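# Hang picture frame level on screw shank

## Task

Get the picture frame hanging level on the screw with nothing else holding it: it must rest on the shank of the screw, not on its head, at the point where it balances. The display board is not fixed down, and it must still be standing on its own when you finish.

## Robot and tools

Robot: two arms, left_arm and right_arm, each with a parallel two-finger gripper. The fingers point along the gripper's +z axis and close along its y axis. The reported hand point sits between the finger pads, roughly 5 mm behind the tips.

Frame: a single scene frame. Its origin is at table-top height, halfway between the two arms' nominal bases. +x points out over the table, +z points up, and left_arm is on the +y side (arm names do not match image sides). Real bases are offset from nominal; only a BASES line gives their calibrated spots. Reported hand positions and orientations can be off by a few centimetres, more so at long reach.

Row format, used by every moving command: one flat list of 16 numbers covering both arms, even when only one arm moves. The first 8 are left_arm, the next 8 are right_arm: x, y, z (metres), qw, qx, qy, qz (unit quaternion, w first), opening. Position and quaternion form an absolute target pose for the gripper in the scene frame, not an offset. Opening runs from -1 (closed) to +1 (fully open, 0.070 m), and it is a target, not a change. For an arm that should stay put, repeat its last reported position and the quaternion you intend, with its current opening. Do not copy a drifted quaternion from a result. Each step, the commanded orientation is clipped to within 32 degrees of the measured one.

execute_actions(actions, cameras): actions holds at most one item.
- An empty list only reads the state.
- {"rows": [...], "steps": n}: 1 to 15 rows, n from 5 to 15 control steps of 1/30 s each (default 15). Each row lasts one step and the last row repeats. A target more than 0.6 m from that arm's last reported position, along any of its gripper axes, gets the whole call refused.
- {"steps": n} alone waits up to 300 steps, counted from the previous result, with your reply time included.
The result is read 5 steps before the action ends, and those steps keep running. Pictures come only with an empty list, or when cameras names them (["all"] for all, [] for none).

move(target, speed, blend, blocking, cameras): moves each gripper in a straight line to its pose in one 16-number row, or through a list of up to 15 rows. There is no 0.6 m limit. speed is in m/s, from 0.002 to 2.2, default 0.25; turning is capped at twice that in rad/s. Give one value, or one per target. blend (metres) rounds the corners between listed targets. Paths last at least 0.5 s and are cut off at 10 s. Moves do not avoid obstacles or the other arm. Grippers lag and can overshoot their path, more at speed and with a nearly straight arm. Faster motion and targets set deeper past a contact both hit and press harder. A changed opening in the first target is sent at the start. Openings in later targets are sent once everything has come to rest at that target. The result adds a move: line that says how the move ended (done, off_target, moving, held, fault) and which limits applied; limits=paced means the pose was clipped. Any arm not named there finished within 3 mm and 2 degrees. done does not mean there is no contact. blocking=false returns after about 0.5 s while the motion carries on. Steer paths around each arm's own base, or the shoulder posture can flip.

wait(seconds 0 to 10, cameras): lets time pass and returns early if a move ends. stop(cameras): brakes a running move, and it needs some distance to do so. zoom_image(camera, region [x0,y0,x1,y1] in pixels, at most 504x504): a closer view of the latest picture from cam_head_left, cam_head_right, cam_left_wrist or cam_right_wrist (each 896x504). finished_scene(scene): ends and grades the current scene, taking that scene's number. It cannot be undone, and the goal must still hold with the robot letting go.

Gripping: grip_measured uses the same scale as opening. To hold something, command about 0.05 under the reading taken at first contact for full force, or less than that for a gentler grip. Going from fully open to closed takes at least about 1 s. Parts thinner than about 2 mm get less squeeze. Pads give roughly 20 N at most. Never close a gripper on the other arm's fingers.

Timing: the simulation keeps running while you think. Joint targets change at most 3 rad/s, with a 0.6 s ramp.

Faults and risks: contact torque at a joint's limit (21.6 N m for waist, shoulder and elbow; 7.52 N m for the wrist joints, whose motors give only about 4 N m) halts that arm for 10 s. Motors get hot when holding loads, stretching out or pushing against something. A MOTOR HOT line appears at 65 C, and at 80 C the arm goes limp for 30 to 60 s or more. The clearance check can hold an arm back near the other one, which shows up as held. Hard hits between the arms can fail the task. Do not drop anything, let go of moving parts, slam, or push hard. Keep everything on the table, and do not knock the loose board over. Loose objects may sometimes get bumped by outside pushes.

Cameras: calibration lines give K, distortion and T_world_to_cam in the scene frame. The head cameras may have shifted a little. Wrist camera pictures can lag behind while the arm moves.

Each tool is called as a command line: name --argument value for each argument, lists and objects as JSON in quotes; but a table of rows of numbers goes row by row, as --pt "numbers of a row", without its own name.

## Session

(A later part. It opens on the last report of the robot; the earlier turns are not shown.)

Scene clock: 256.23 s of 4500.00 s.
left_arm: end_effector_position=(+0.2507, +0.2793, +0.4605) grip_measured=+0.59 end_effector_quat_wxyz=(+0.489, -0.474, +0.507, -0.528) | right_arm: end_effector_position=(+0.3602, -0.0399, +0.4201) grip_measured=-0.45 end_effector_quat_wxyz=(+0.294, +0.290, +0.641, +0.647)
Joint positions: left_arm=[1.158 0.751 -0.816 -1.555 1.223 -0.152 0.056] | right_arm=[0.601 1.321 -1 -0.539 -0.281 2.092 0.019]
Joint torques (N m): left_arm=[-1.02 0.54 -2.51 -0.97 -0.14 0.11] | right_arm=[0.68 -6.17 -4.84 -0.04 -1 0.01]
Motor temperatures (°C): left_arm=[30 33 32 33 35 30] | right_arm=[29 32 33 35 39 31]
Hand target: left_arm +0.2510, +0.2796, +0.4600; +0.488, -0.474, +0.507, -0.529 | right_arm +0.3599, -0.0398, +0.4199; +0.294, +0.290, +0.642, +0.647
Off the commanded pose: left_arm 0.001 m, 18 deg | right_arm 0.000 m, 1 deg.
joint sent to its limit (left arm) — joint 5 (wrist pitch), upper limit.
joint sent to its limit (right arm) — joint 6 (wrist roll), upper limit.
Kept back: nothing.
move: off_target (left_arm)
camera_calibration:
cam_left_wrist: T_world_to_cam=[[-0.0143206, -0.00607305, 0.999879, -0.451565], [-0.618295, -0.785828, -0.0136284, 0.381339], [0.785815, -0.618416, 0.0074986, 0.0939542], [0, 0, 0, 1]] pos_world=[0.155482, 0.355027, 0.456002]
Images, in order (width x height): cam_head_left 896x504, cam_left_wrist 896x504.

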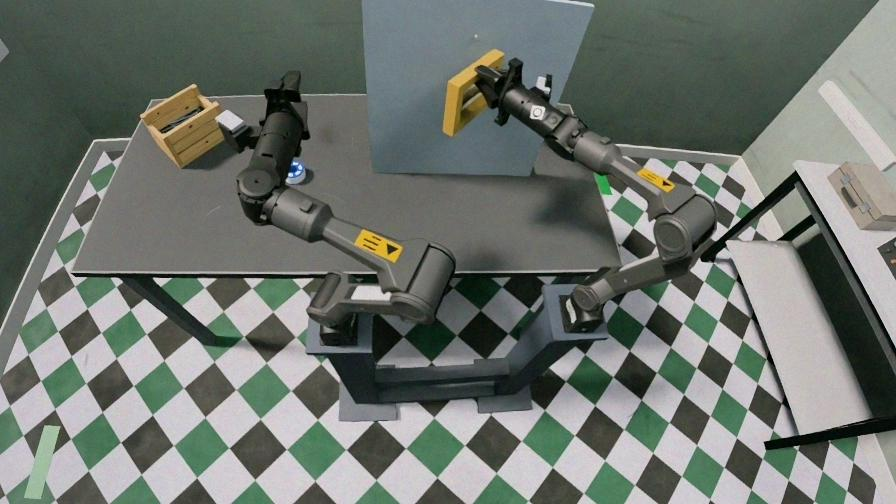

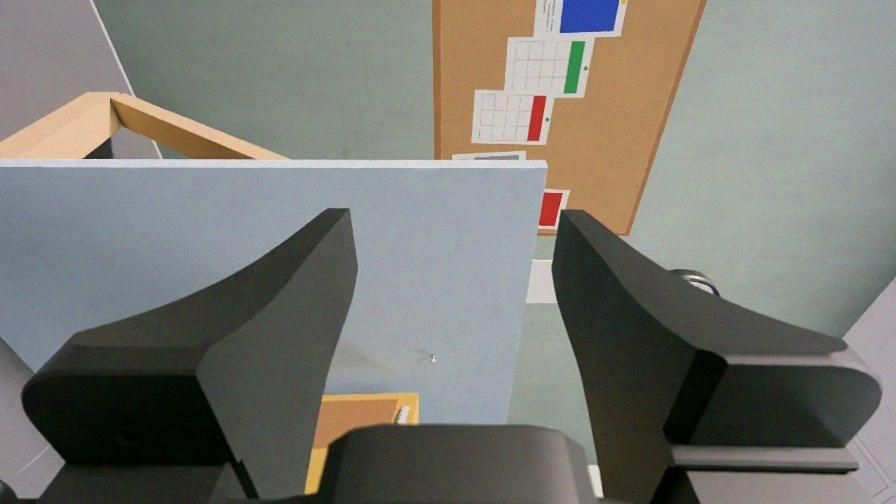

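move --pt "0.25 0.22 0.47 0.6295 0.3706 0.483 -0.483 0.59 0.34 -0.04 0.42 0.2868 0.2868 0.6463 0.6463 -0.50" --speed 0.25 --cameras '["cam_left_wrist","cam_head_left"]'

Scene clock: 260.83 s of 4500.00 s.
left_arm: end_effector_position=(+0.2506, +0.2191, +0.4701) grip_measured=+0.59 end_effector_quat_wxyz=(+0.741, +0.026, +0.636, -0.215) | right_arm: end_effector_position=(+0.3401, -0.0400, +0.4201) grip_measured=-0.45 end_effector_quat_wxyz=(+0.287, +0.287, +0.646, +0.646)
Joint positions: left_arm=[0.911 0.738 -0.713 -1.752 1.223 1.331 0.056] | right_arm=[0.638 1.261 -0.958 -0.518 -0.247 2.075 0.019]
Joint torques (N m): left_arm=[-0.5 0.56 -3.45 -0.77 -0.06 0.03] | right_arm=[0.57 -5.59 -4.72 0.1 -0.98 -0.25]
Motor temperatures (°C): left_arm=[30 33 32 33 35 30] | right_arm=[29 32 33 35 39 31]
Hand target: left_arm +0.2507, +0.2193, +0.4701; +0.741, +0.026, +0.636, -0.214 | right_arm +0.3400, -0.0400, +0.4200; +0.287, +0.287, +0.646, +0.646
Off the commanded pose: left_arm 0.001 m, 55 deg; orientation clipped | right_arm 0.000 m, 0 deg.
joint sent to its limit (left arm) — joint 4 (forearm roll), lower limit; joint 5 (wrist pitch), upper limit.
Kept back: nothing.
move: off_target (left_arm); limits=paced
camera_calibration:
cam_left_wrist: T_world_to_cam=[[-0.328469, -0.916367, 0.228867, 0.179111], [-0.440409, -0.065763, -0.895385, 0.546274], [0.835552, -0.394902, -0.381975, 0.178389], [0, 0, 0, 1]] pos_world=[0.150363, 0.270501, 0.516273]
Images, in order (width x height): cam_head_left 896x504, cam_left_wrist 896x504.

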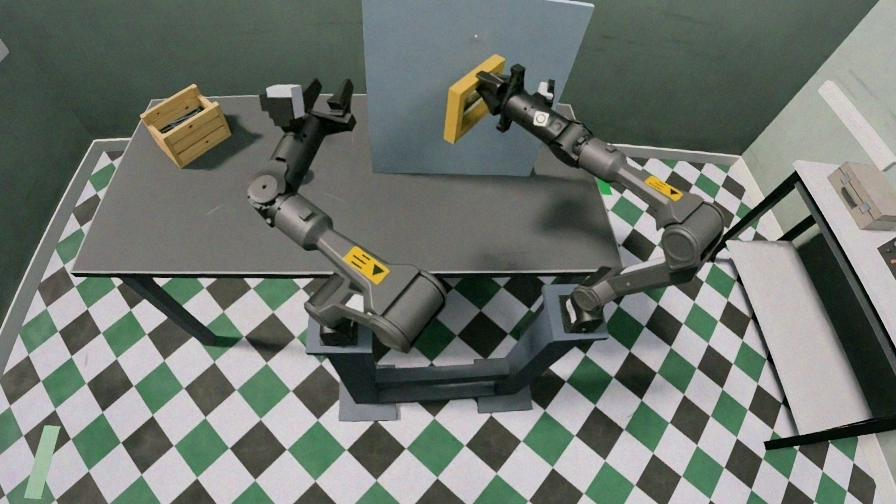

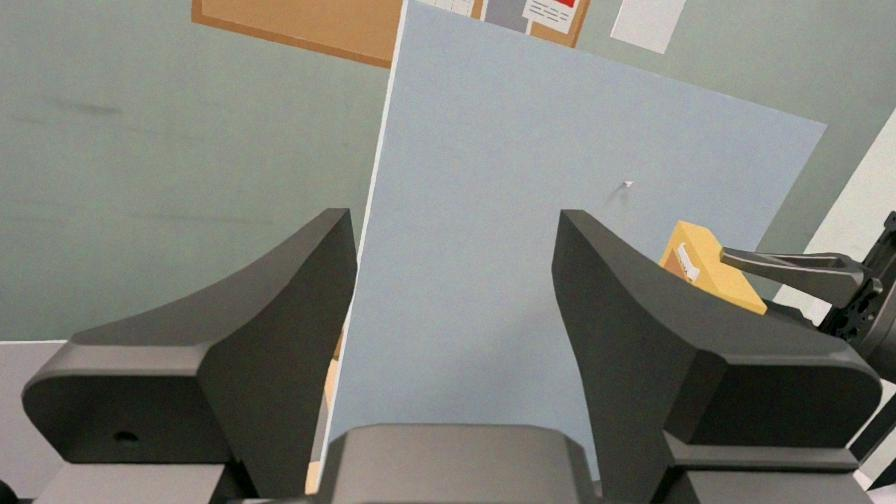

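zoom_image --camera "cam_left_wrist" --region '[620, 200, 770, 320]'

move --pt "0.36 0.22 0.50 0.741 0.026 0.636 -0.215 0.59 0.31 -0.06 0.44 0.2868 0.2868 0.6463 0.6463 -0.50" --speed 0.2 --cameras '["cam_left_wrist","cam_head_left"]'

Scaled by 3.360 from the camera's 896x504 image, which has a finer 1280x720 frame.

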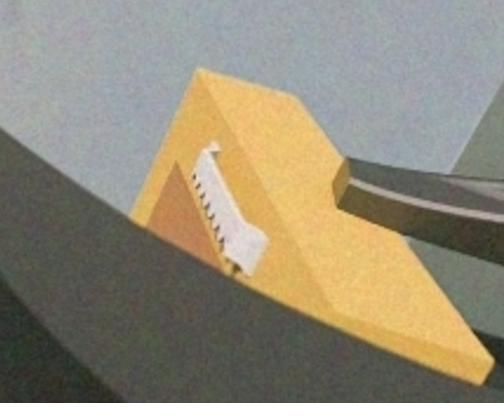

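Scene clock: 262.03 s of 4500.00 s.
left_arm: end_effector_position=(+0.3605, +0.2201, +0.5000) grip_measured=+0.59 end_effector_quat_wxyz=(+0.723, +0.028, +0.657, -0.211) | right_arm: end_effector_position=(+0.3097, -0.0599, +0.4403) grip_measured=-0.45 end_effector_quat_wxyz=(+0.295, +0.291, +0.640, +0.646)
Joint positions: left_arm=[0.355 1.108 -1.047 -1.752 0.683 1.453 0.056] | right_arm=[0.672 1.121 -0.928 -0.525 -0.133 2.091 0.019]
Joint torques (N m): left_arm=[0.52 -3.93 -2.97 -0.49 0.24 -0.12] | right_arm=[0.02 -2.67 -4.89 -0.02 -1.19 -0.12]
Motor temperatures (°C): left_arm=[30 33 32 33 35 30] | right_arm=[29 32 33 35 39 31]
Hand target: left_arm +0.3599, +0.2200, +0.5002; +0.723, +0.028, +0.657, -0.211 | right_arm +0.3099, -0.0597, +0.4399; +0.295, +0.291, +0.641, +0.646
Off the commanded pose: left_arm 0.001 m, 3 deg | right_arm 0.000 m, 1 deg.
joint sent to its limit (left arm) — joint 4 (forearm roll), lower limit.
joint sent to its limit (right arm) — joint 6 (wrist roll), upper limit.
Kept back: nothing.
move: off_target (left_arm)
camera_calibration:
cam_left_wrist: T_world_to_cam=[[-0.320156, -0.919111, 0.229642, 0.206466], [-0.488361, -0.0475944, -0.871343, 0.622773], [0.81179, -0.391114, -0.433621, 0.131951], [0, 0, 0, 1]] pos_world=[0.263123, 0.271013, 0.552453]
Images, in order (width x height): cam_head_left 896x504, cam_left_wrist 896x504.

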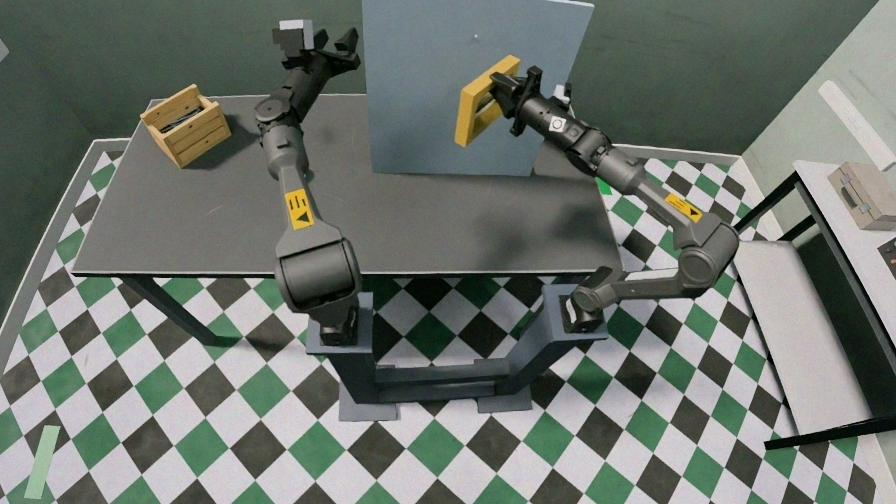

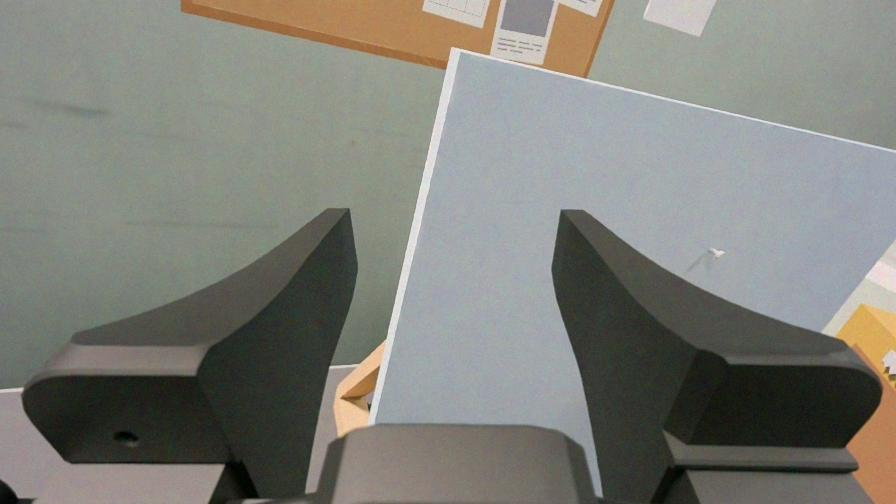

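move --pt "0.25 0.22 0.47 0.741 0.026 0.636 -0.215 0.59 0.345 -0.02 0.475 0.2868 0.2868 0.6463 0.6463 -0.50" --speed 0.2 --cameras '["cam_left_wrist"]'

zoom_image --camera "cam_left_wrist" --region '[620, 100, 770, 220]'

Scene clock: 263.80 s of 4500.00 s.
left_arm: end_effector_position=(+0.2500, +0.2197, +0.4700) grip_measured=+0.59 end_effector_quat_wxyz=(+0.742, +0.024, +0.635, -0.213) | right_arm: end_effector_position=(+0.3452, -0.0197, +0.4749) grip_measured=-0.45 end_effector_quat_wxyz=(+0.295, +0.292, +0.640, +0.647)
Joint positions: left_arm=[0.917 0.733 -0.711 -1.752 1.223 1.329 0.056] | right_arm=[0.723 1.313 -1.21 -0.521 -0.031 2.091 0.019]
Joint torques (N m): left_arm=[-0.76 0.55 -3.37 -0.83 -0.14 -0.03] | right_arm=[0.04 -6.21 -4.63 -0.1 -1.02 -0.12]
Motor temperatures (°C): left_arm=[30 33 32 33 35 30] | right_arm=[29 32 33 35 39 31]
Hand target: left_arm +0.2503, +0.2198, +0.4700; +0.741, +0.024, +0.636, -0.214 | right_arm +0.3448, -0.0198, +0.4749; +0.295, +0.292, +0.640, +0.647
Off the commanded pose: left_arm 0.000 m, 0 deg | right_arm 0.000 m, 1 deg.
joint sent to its limit (left arm) — joint 4 (forearm roll), lower limit; joint 5 (wrist pitch), upper limit.
joint sent to its limit (right arm) — joint 6 (wrist roll), upper limit.
Kept back: nothing.
move: done
camera_calibration:
cam_left_wrist: T_world_to_cam=[[-0.323574, -0.918017, 0.229225, 0.178393], [-0.439443, -0.0687454, -0.895636, 0.546491], [0.837968, -0.390536, -0.381172, 0.177108], [0, 0, 0, 1]] pos_world=[0.149464, 0.270503, 0.516073]
Images, in order (width x height): cam_left_wrist 896x504.

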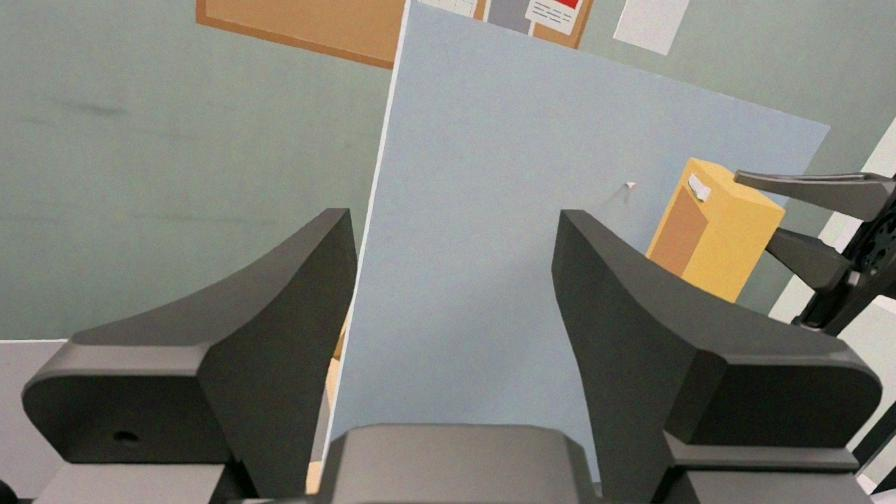

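Scaled by 3.360 from the camera's 896x504 image, which has a finer 1280x720 frame.

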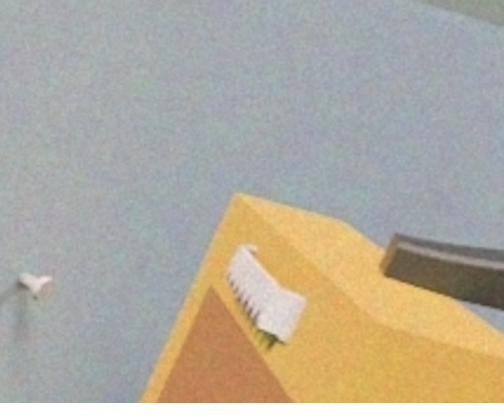

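zoom_image --camera "cam_left_wrist" --region '[675, 160, 725, 210]'

Scaled by 10.080 from the camera's 896x504 image, which has a finer 1280x720 frame.

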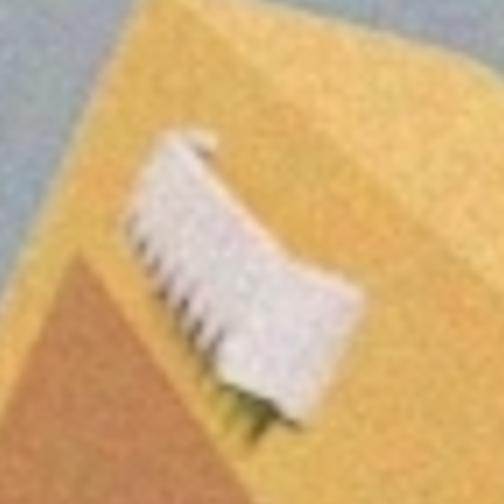

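move --pt "0.36 0.30 0.47 0.45 -0.15 0.67 -0.45 0.59 0.36 -0.028 0.46 0.45 0.45 0.545 0.545 -0.50" --pt "0.50 0.26 0.465 0.318 -0.319 0.631 -0.631 0.59 0.4265 -0.0286 0.456 0.5397 0.5397 0.4569 0.4569 -0.50" --speed 0.2 --blend '[0.03,0]'

zoom_image --camera "cam_head_left" --region '[420, 0, 530, 110]'

zoom_image --camera "cam_head_right" --region '[400, 0, 510, 110]'

zoom_image --camera "cam_left_wrist" --region '[390, 370, 480, 420]'

Scene clock: 270.47 s of 4500.00 s.
left_arm: end_effector_position=(+0.5002, +0.2601, +0.4651) grip_measured=+0.59 end_effector_quat_wxyz=(+0.318, -0.319, +0.631, -0.631) | right_arm: end_effector_position=(+0.4270, -0.0283, +0.4563) grip_measured=-0.45 end_effector_quat_wxyz=(+0.430, +0.486, +0.691, +0.319)
Joint positions: left_arm=[0.459 1.808 -1.746 -1.558 1.09 -0.029 0.056] | right_arm=[0.925 1.897 -2.239 -0.834 1.216 2.092 0.019]
Joint torques (N m): left_arm=[0.48 -8.96 -2.58 -0.68 0.06 0.09] | right_arm=[-0.03 -9.68 -3.66 -1.19 -0.56 0.26]
Motor temperatures (°C): left_arm=[30 33 32 33 35 30] | right_arm=[29 32 33 35 39 31]
Hand target: left_arm +0.5000, +0.2600, +0.4650; +0.318, -0.319, +0.631, -0.631 | right_arm +0.4268, -0.0286, +0.4564; +0.430, +0.486, +0.691, +0.319
Off the commanded pose: left_arm 0.000 m, 0 deg | right_arm 0.001 m, 34 deg; orientation clipped.
joint sent to its limit (right arm) — joint 5 (wrist pitch), upper limit; joint 6 (wrist roll), upper limit.
Kept back: nothing.
move: off_target (right_arm); limits=paced
camera_calibration:
cam_left_wrist: T_world_to_cam=[[0.0131889, -0.0214792, 0.999682, -0.462356], [-0.942461, -0.334274, 0.00525181, 0.556497], [0.334055, -0.942231, -0.024652, 0.211161], [0, 0, 0, 1]] pos_world=[0.460036, 0.375054, 0.464492]
cam_right_wrist: T_world_to_cam=[[-0.413288, -0.287069, -0.864167, 0.56326], [-0.66148, 0.74685, 0.0682555, 0.266136], [0.625809, 0.599838, -0.498555, 0.0956464], [0, 0, 0, 1]] pos_world=[0.348976, -0.094441, 0.516271]

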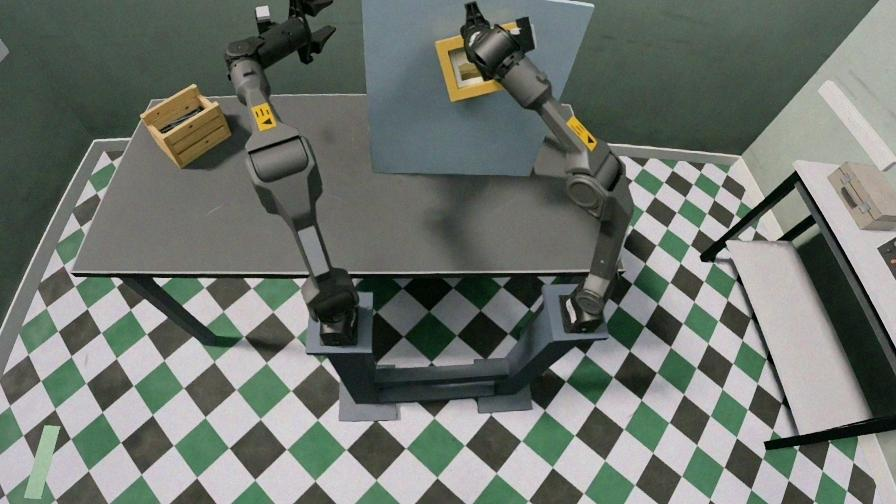

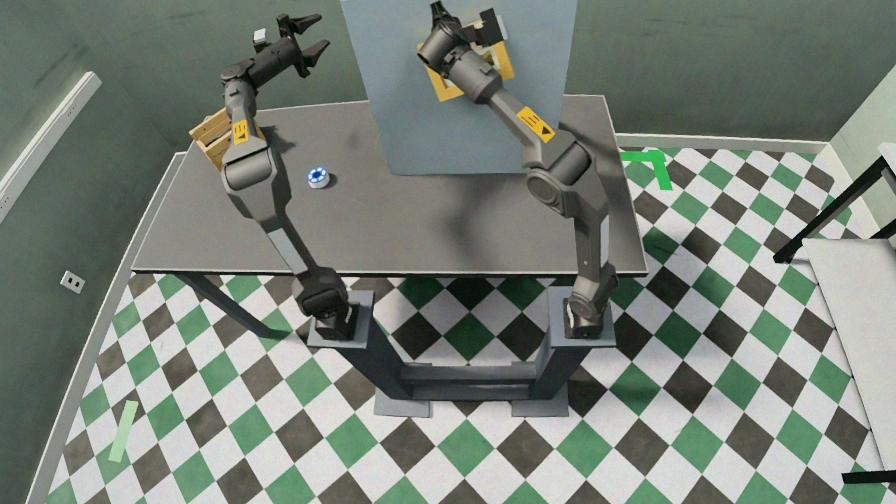

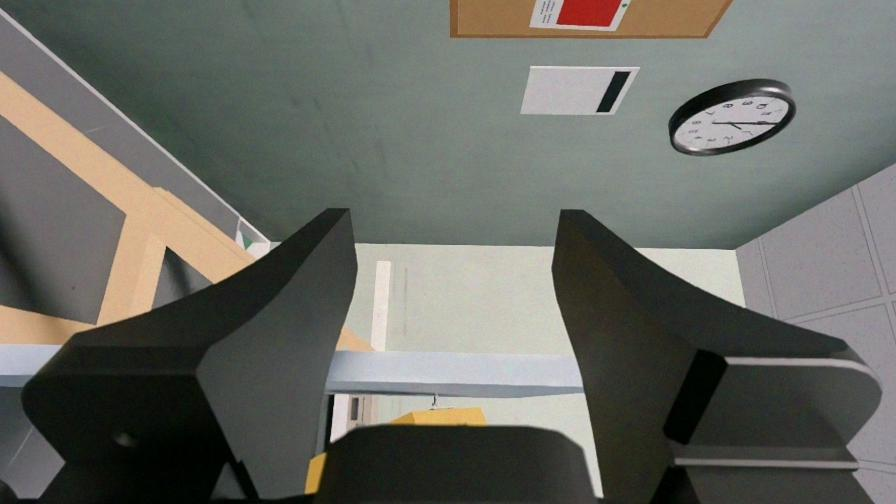

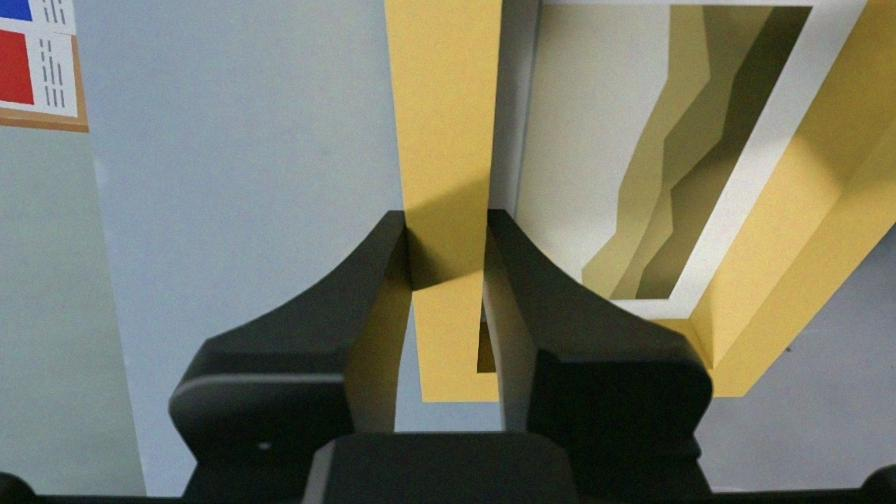

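Scaled by 4.582 from the camera's 896x504 image, which has a finer 1280x720 frame.

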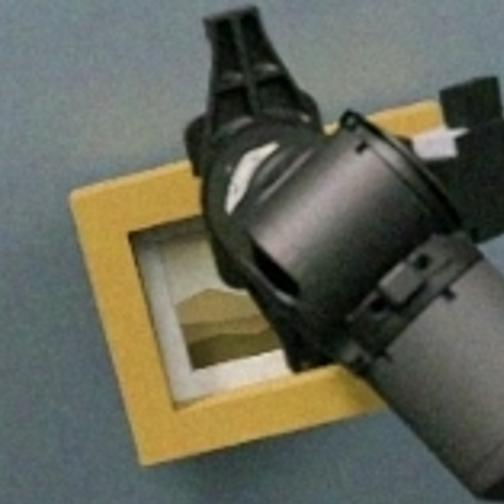

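Scaled by 4.582 from the camera's 896x504 image, which has a finer 1280x720 frame.

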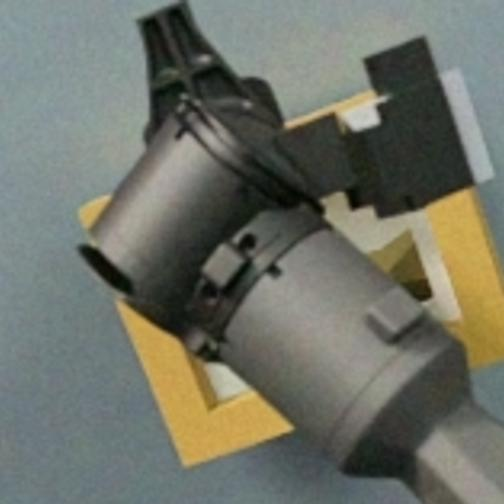

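Scaled by 5.600 from the camera's 896x504 image, which has a finer 1280x720 frame.

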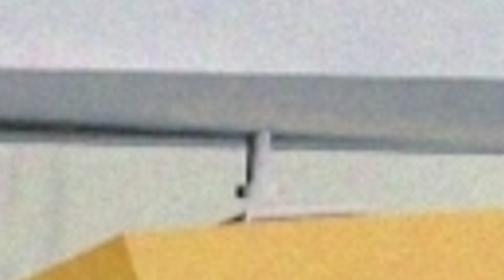

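move --pt "0.50 0.26 0.465 0.318 -0.319 0.631 -0.631 0.59 0.36 -0.035 0.44 0.430 0.486 0.691 0.319 -0.50" --pt "0.50 0.26 0.465 0.318 -0.319 0.631 -0.631 0.59 0.33 -0.04 0.42 0.2868 0.2868 0.6463 0.6463 -0.50" --speed 0.2 --cameras '["cam_head_left"]'

Scene clock: 273.80 s of 4500.00 s.
left_arm: end_effector_position=(+0.5002, +0.2601, +0.4651) grip_measured=+0.59 end_effector_quat_wxyz=(+0.318, -0.319, +0.631, -0.631) | right_arm: end_effector_position=(+0.3300, -0.0402, +0.4208) grip_measured=-0.45 end_effector_quat_wxyz=(+0.287, +0.287, +0.646, +0.647)
Joint positions: left_arm=[0.459 1.808 -1.746 -1.558 1.09 -0.029 0.056] | right_arm=[0.667 1.231 -0.935 -0.415 -0.229 1.976 0.019]
Joint torques (N m): left_arm=[0.44 -8.6 -2.64 -0.71 0.06 0.07] | right_arm=[0.56 -4.72 -4.7 -0.24 -1.01 0.08]
Motor temperatures (°C): left_arm=[30 33 32 33 35 30] | right_arm=[29 32 33 35 39 31]
Hand target: left_arm +0.5000, +0.2600, +0.4650; +0.318, -0.319, +0.631, -0.631 | right_arm +0.3300, -0.0400, +0.4200; +0.287, +0.287, +0.646, +0.646
Off the commanded pose: left_arm 0.000 m, 0 deg | right_arm 0.001 m, 0 deg.
Kept back: nothing.
move: done
Images, in order (width x height): cam_head_left 896x504.

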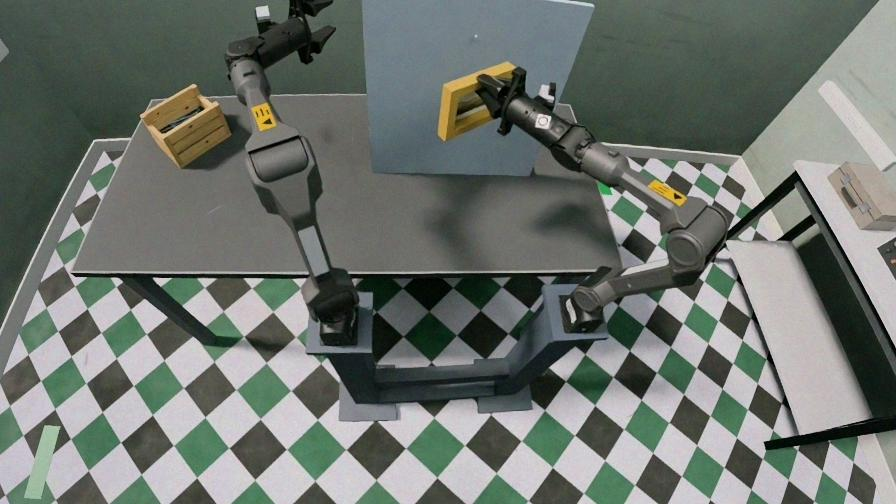

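move --pt "0.50 0.26 0.465 0.318 -0.319 0.631 -0.631 0.59 0.36 -0.035 0.44 0.40 0.40 0.583 0.583 -0.50" --speed 0.15 --cameras '[]'

move --pt "0.50 0.26 0.465 0.318 -0.319 0.631 -0.631 0.59 0.38 -0.03 0.45 0.5 0.5 0.5 0.5 -0.50" --speed 0.15 --cameras '["cam_head_left"]'

Scene clock: 276.07 s of 4500.00 s.
left_arm: end_effector_position=(+0.5002, +0.2601, +0.4651) grip_measured=+0.59 end_effector_quat_wxyz=(+0.318, -0.319, +0.631, -0.631) | right_arm: end_effector_position=(+0.3601, -0.0354, +0.4403) grip_measured=-0.45 end_effector_quat_wxyz=(+0.400, +0.400, +0.583, +0.583)
Joint positions: left_arm=[0.459 1.808 -1.746 -1.558 1.09 -0.029 0.056] | right_arm=[0.953 1.381 -1.143 1.336 -0.58 0.279 0.019]
Joint torques (N m): left_arm=[0.41 -8.45 -2.47 -0.74 0.03 0.1] | right_arm=[0.44 -4.6 -5.21 -1.18 -0.39 0.13]
Motor temperatures (°C): left_arm=[30 33 32 33 35 30] | right_arm=[29 32 33 35 39 31]
Hand target: left_arm +0.5000, +0.2600, +0.4650; +0.318, -0.319, +0.631, -0.631 | right_arm +0.3600, -0.0350, +0.4400; +0.400, +0.400, +0.583, +0.583
Off the commanded pose: left_arm 0.000 m, 0 deg | right_arm 0.001 m, 0 deg.
Kept back: nothing.
move: done
No camera images: "cameras" was empty.

Scene clock: 277.57 s of 4500.00 s.
left_arm: end_effector_position=(+0.5002, +0.2601, +0.4651) grip_measured=+0.59 end_effector_quat_wxyz=(+0.318, -0.319, +0.631, -0.631) | right_arm: end_effector_position=(+0.3802, -0.0299, +0.4500) grip_measured=-0.45 end_effector_quat_wxyz=(+0.500, +0.500, +0.500, +0.500)
Joint positions: left_arm=[0.459 1.808 -1.746 -1.558 1.09 -0.029 0.056] | right_arm=[1.104 1.645 -1.469 1.524 -1.083 0.101 0.019]
Joint torques (N m): left_arm=[0.36 -8.46 -2.61 -0.75 0.01 0.11] | right_arm=[0.19 -8.11 -4.05 -1.75 -0.04 -0.01]
Motor temperatures (°C): left_arm=[30 33 32 33 35 30] | right_arm=[29 32 33 35 39 31]
Hand target: left_arm +0.5000, +0.2600, +0.4650; +0.318, -0.319, +0.631, -0.631 | right_arm +0.3800, -0.0300, +0.4500; +0.500, +0.500, +0.500, +0.500
Off the commanded pose: left_arm 0.000 m, 0 deg | right_arm 0.000 m, 0 deg.
Kept back: nothing.
move: done
Images, in order (width x height): cam_head_left 896x504.

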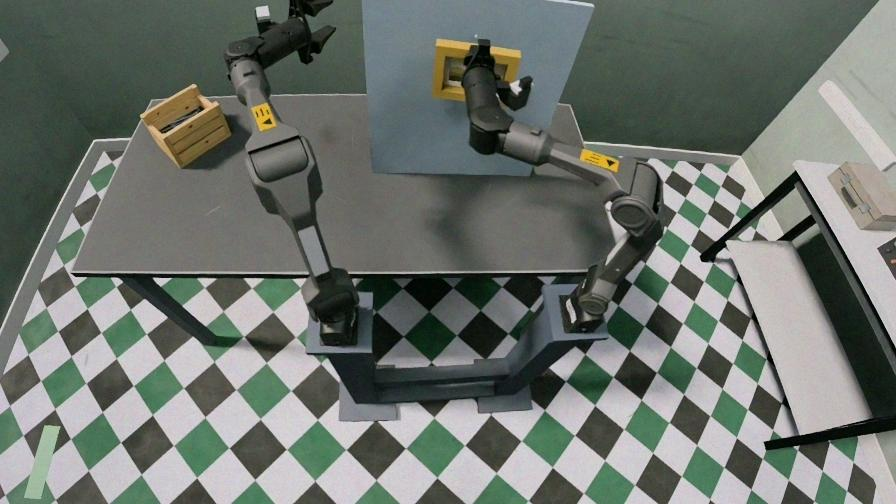

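Back in the good configuration. Approach the screw again.

move --pt "0.50 0.26 0.465 0.318 -0.319 0.631 -0.631 0.59 0.41 -0.0286 0.458 0.5397 0.5397 0.4569 0.4569 -0.50" --pt "0.50 0.26 0.465 0.318 -0.319 0.631 -0.631 0.59 0.4265 -0.0286 0.458 0.5397 0.5397 0.4569 0.4569 -0.50" --speed 0.1

zoom_image --camera "cam_head_left" --region '[420, 0, 530, 110]'

zoom_image --camera "cam_head_right" --region '[400, 0, 510, 110]'

zoom_image --camera "cam_left_wrist" --region '[390, 370, 480, 420]'

Scene clock: 279.20 s of 4500.00 s.
left_arm: end_effector_position=(+0.5002, +0.2601, +0.4651) grip_measured=+0.59 end_effector_quat_wxyz=(+0.318, -0.319, +0.631, -0.631) | right_arm: end_effector_position=(+0.4270, -0.0289, +0.4582) grip_measured=-0.45 end_effector_quat_wxyz=(+0.540, +0.540, +0.457, +0.457)
Joint positions: left_arm=[0.459 1.808 -1.746 -1.558 1.09 -0.029 0.056] | right_arm=[1.033 1.863 -1.797 1.579 -1.176 -0.023 0.019]
Joint torques (N m): left_arm=[0.47 -8.63 -2.42 -0.78 0 0.09] | right_arm=[0.42 -8.52 -4.14 -1.83 0 0.13]
Motor temperatures (°C): left_arm=[30 33 32 33 35 30] | right_arm=[29 32 33 35 39 31]
Hand target: left_arm +0.5000, +0.2600, +0.4650; +0.318, -0.319, +0.631, -0.631 | right_arm +0.4265, -0.0286, +0.4580; +0.540, +0.540, +0.457, +0.457
Off the commanded pose: left_arm 0.000 m, 0 deg | right_arm 0.001 m, 0 deg.
Kept back: nothing.
move: done
camera_calibration:
cam_left_wrist: T_world_to_cam=[[0.0131889, -0.0214792, 0.999682, -0.462356], [-0.942461, -0.334274, 0.00525181, 0.556497], [0.334055, -0.942231, -0.024652, 0.211161], [0, 0, 0, 1]] pos_world=[0.460036, 0.375054, 0.464492]
cam_right_wrist: T_world_to_cam=[[-0.00278024, 0.0393947, -0.99922, 0.460808], [-0.470486, 0.88167, 0.0360693, 0.203568], [0.882403, 0.470219, 0.0160834, -0.252135], [0, 0, 0, 1]] pos_world=[0.319541, -0.0790748, 0.457161]

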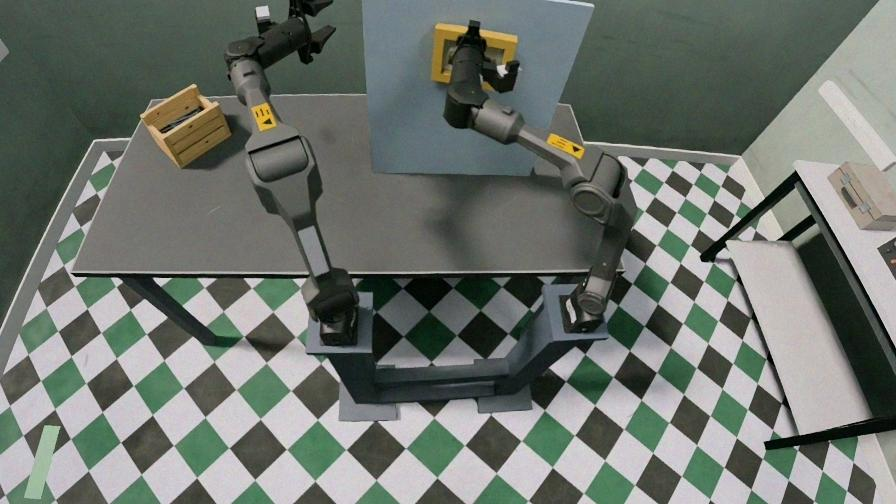

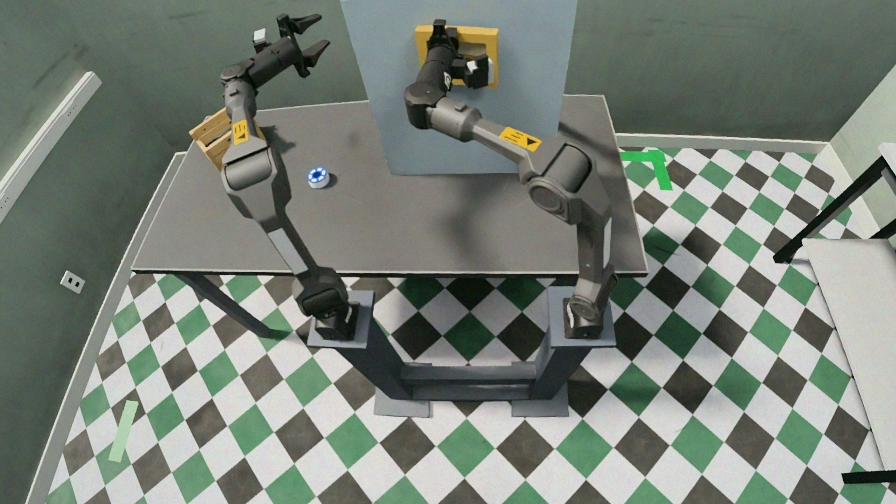

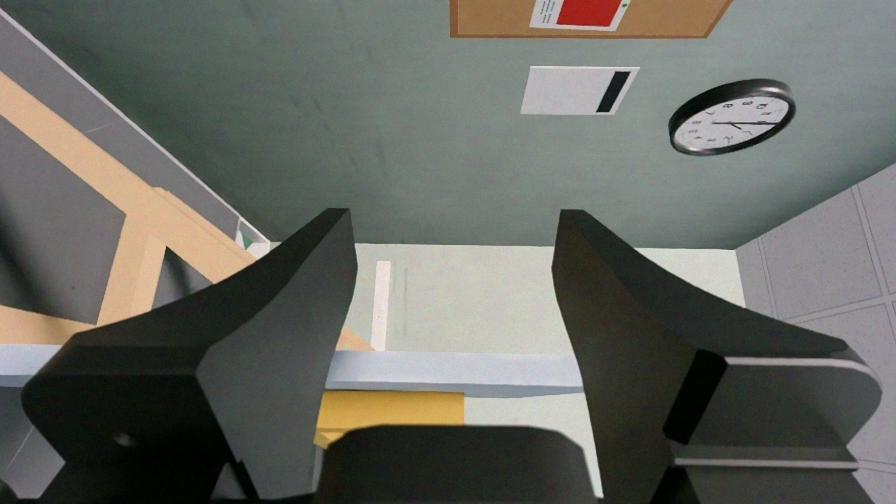

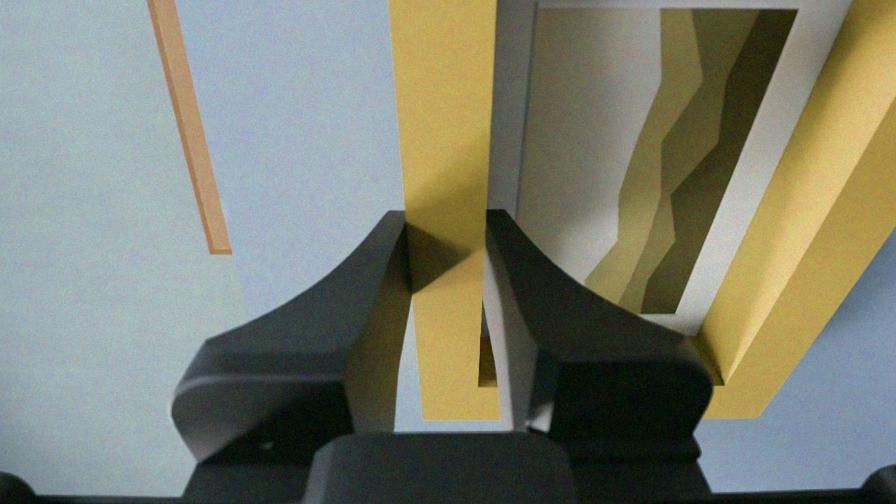

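Scaled by 4.582 from the camera's 896x504 image, which has a finer 1280x720 frame.

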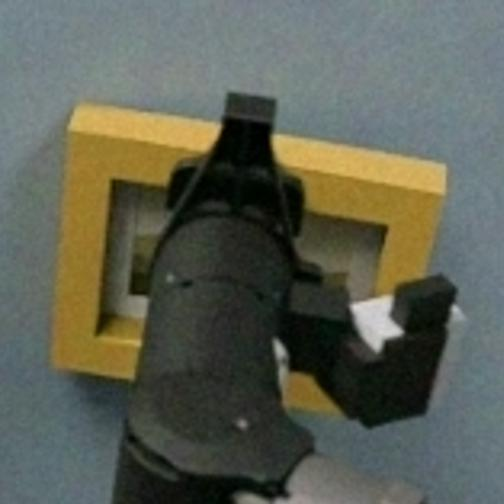

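Scaled by 4.582 from the camera's 896x504 image, which has a finer 1280x720 frame.

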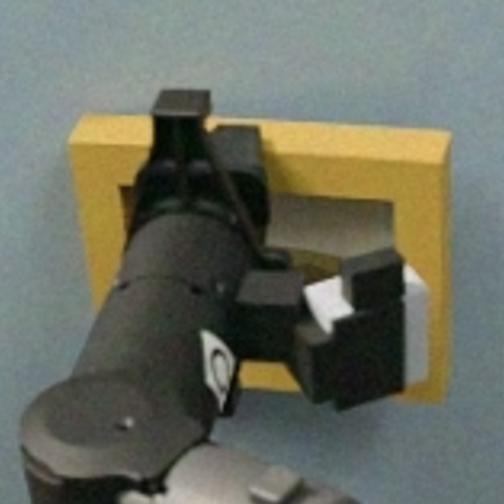

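Scaled by 5.600 from the camera's 896x504 image, which has a finer 1280x720 frame.

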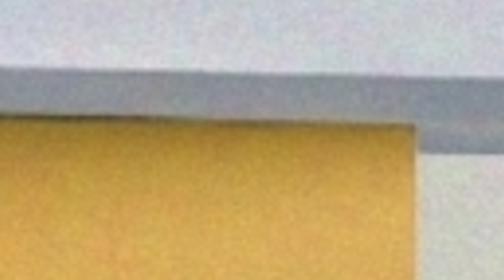

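move --pt "0.50 0.26 0.465 0.318 -0.319 0.631 -0.631 0.59 0.415 -0.0286 0.458 0.5108 0.5022 0.4978 0.489 -0.50" --speed 0.08

zoom_image --camera "cam_head_left" --region '[420, 0, 530, 110]'

zoom_image --camera "cam_head_right" --region '[400, 0, 510, 110]'

zoom_image --camera "cam_left_wrist" --region '[310, 360, 470, 440]'

Scene clock: 281.20 s of 4500.00 s.
left_arm: end_effector_position=(+0.5002, +0.2601, +0.4651) grip_measured=+0.59 end_effector_quat_wxyz=(+0.318, -0.319, +0.631, -0.631) | right_arm: end_effector_position=(+0.4148, -0.0284, +0.4580) grip_measured=-0.45 end_effector_quat_wxyz=(+0.510, +0.502, +0.498, +0.489)
Joint positions: left_arm=[0.459 1.808 -1.746 -1.558 1.09 -0.029 0.056] | right_arm=[1.022 1.731 -1.611 1.551 -1.024 0.021 0.019]
Joint torques (N m): left_arm=[0.32 -8.68 -2.75 -0.82 0.02 0.1] | right_arm=[-0.2 -7.6 -4.92 -1.67 -0.21 0.03]
Motor temperatures (°C): left_arm=[30 33 32 33 35 30] | right_arm=[29 32 33 35 39 31]
Hand target: left_arm +0.5000, +0.2600, +0.4650; +0.318, -0.319, +0.631, -0.631 | right_arm +0.4150, -0.0286, +0.4580; +0.511, +0.502, +0.498, +0.489
Off the commanded pose: left_arm 0.000 m, 0 deg | right_arm 0.000 m, 0 deg.
Kept back: nothing.
move: done
camera_calibration:
cam_left_wrist: T_world_to_cam=[[0.0131889, -0.0214792, 0.999682, -0.462356], [-0.942461, -0.334274, 0.00525181, 0.556497], [0.334055, -0.942231, -0.024652, 0.211161], [0, 0, 0, 1]] pos_world=[0.460036, 0.375054, 0.464492]
cam_right_wrist: T_world_to_cam=[[-0.00938333, 0.0215269, -0.999724, 0.463058], [-0.590339, 0.80683, 0.0229142, 0.251054], [0.807101, 0.590391, 0.00513741, -0.20202], [0, 0, 0, 1]] pos_world=[0.315602, -0.0932549, 0.458215]

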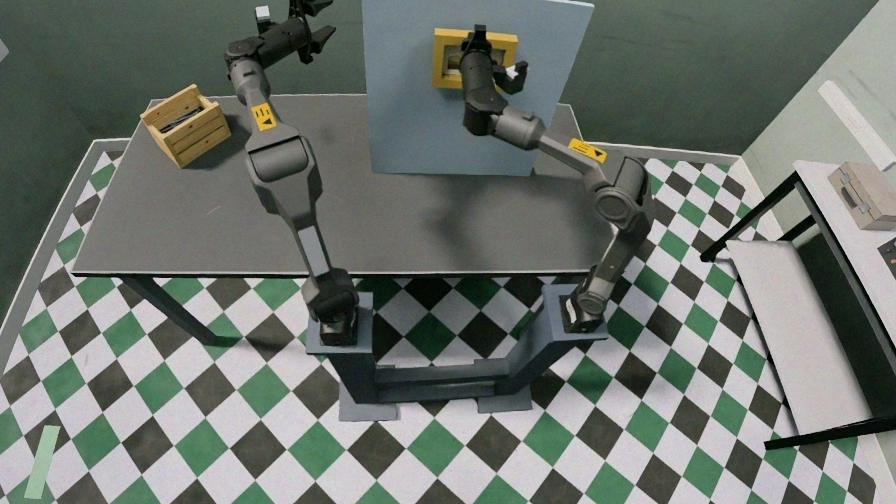

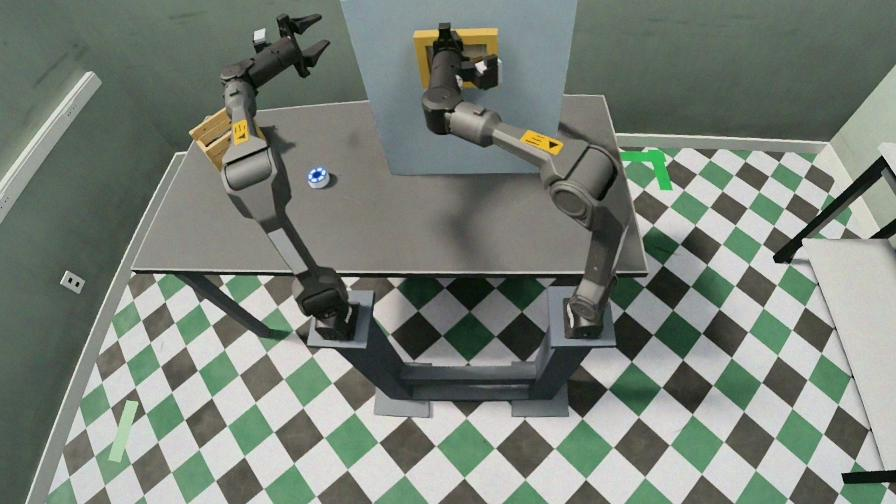

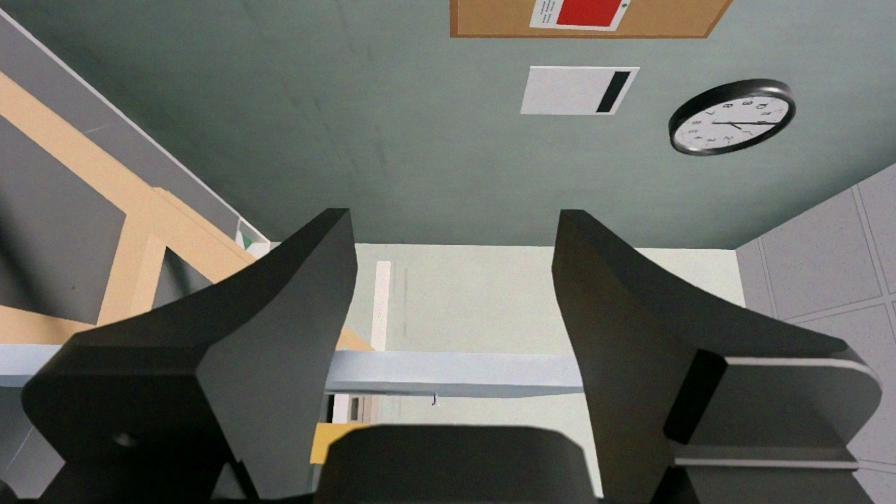

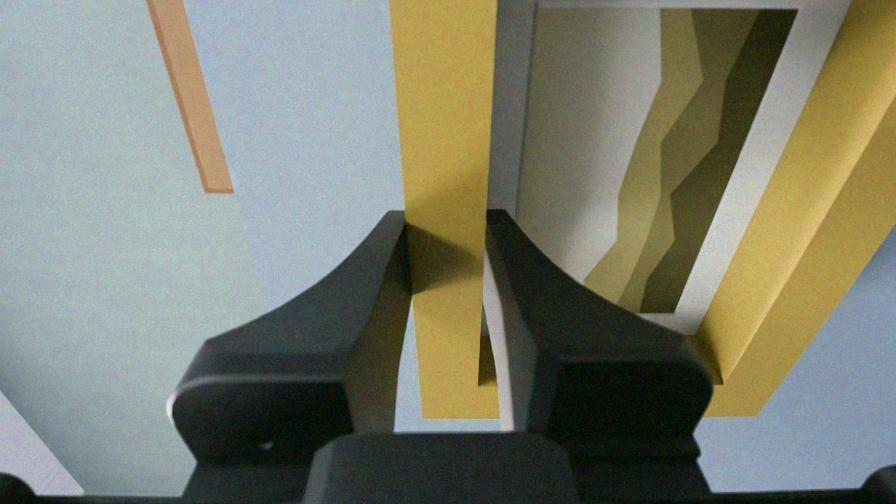

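Scaled by 4.582 from the camera's 896x504 image, which has a finer 1280x720 frame.

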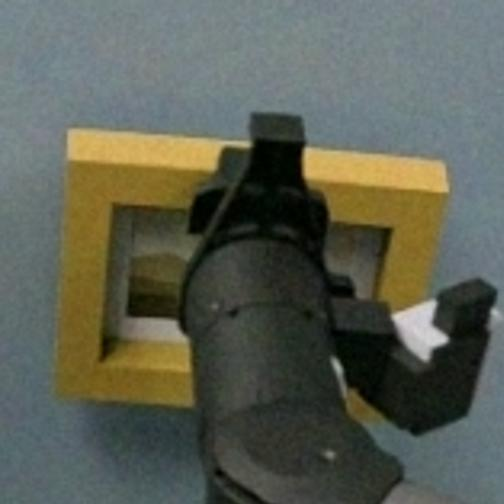

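Scaled by 4.582 from the camera's 896x504 image, which has a finer 1280x720 frame.

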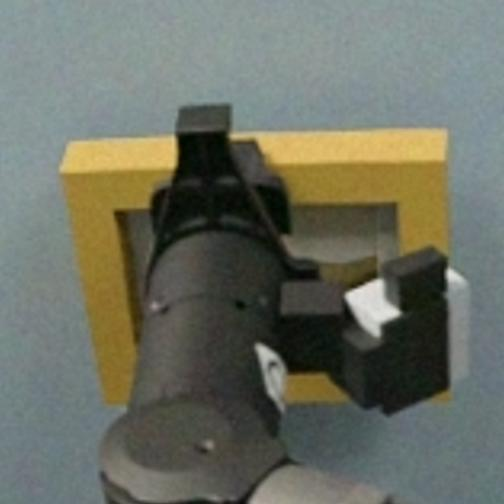

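Scaled by 3.150 from the camera's 896x504 image, which has a finer 1280x720 frame.

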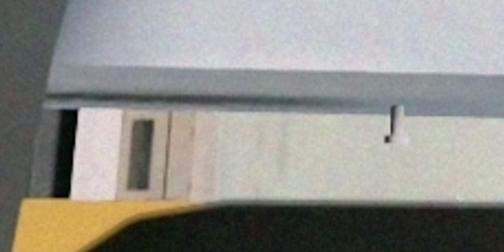

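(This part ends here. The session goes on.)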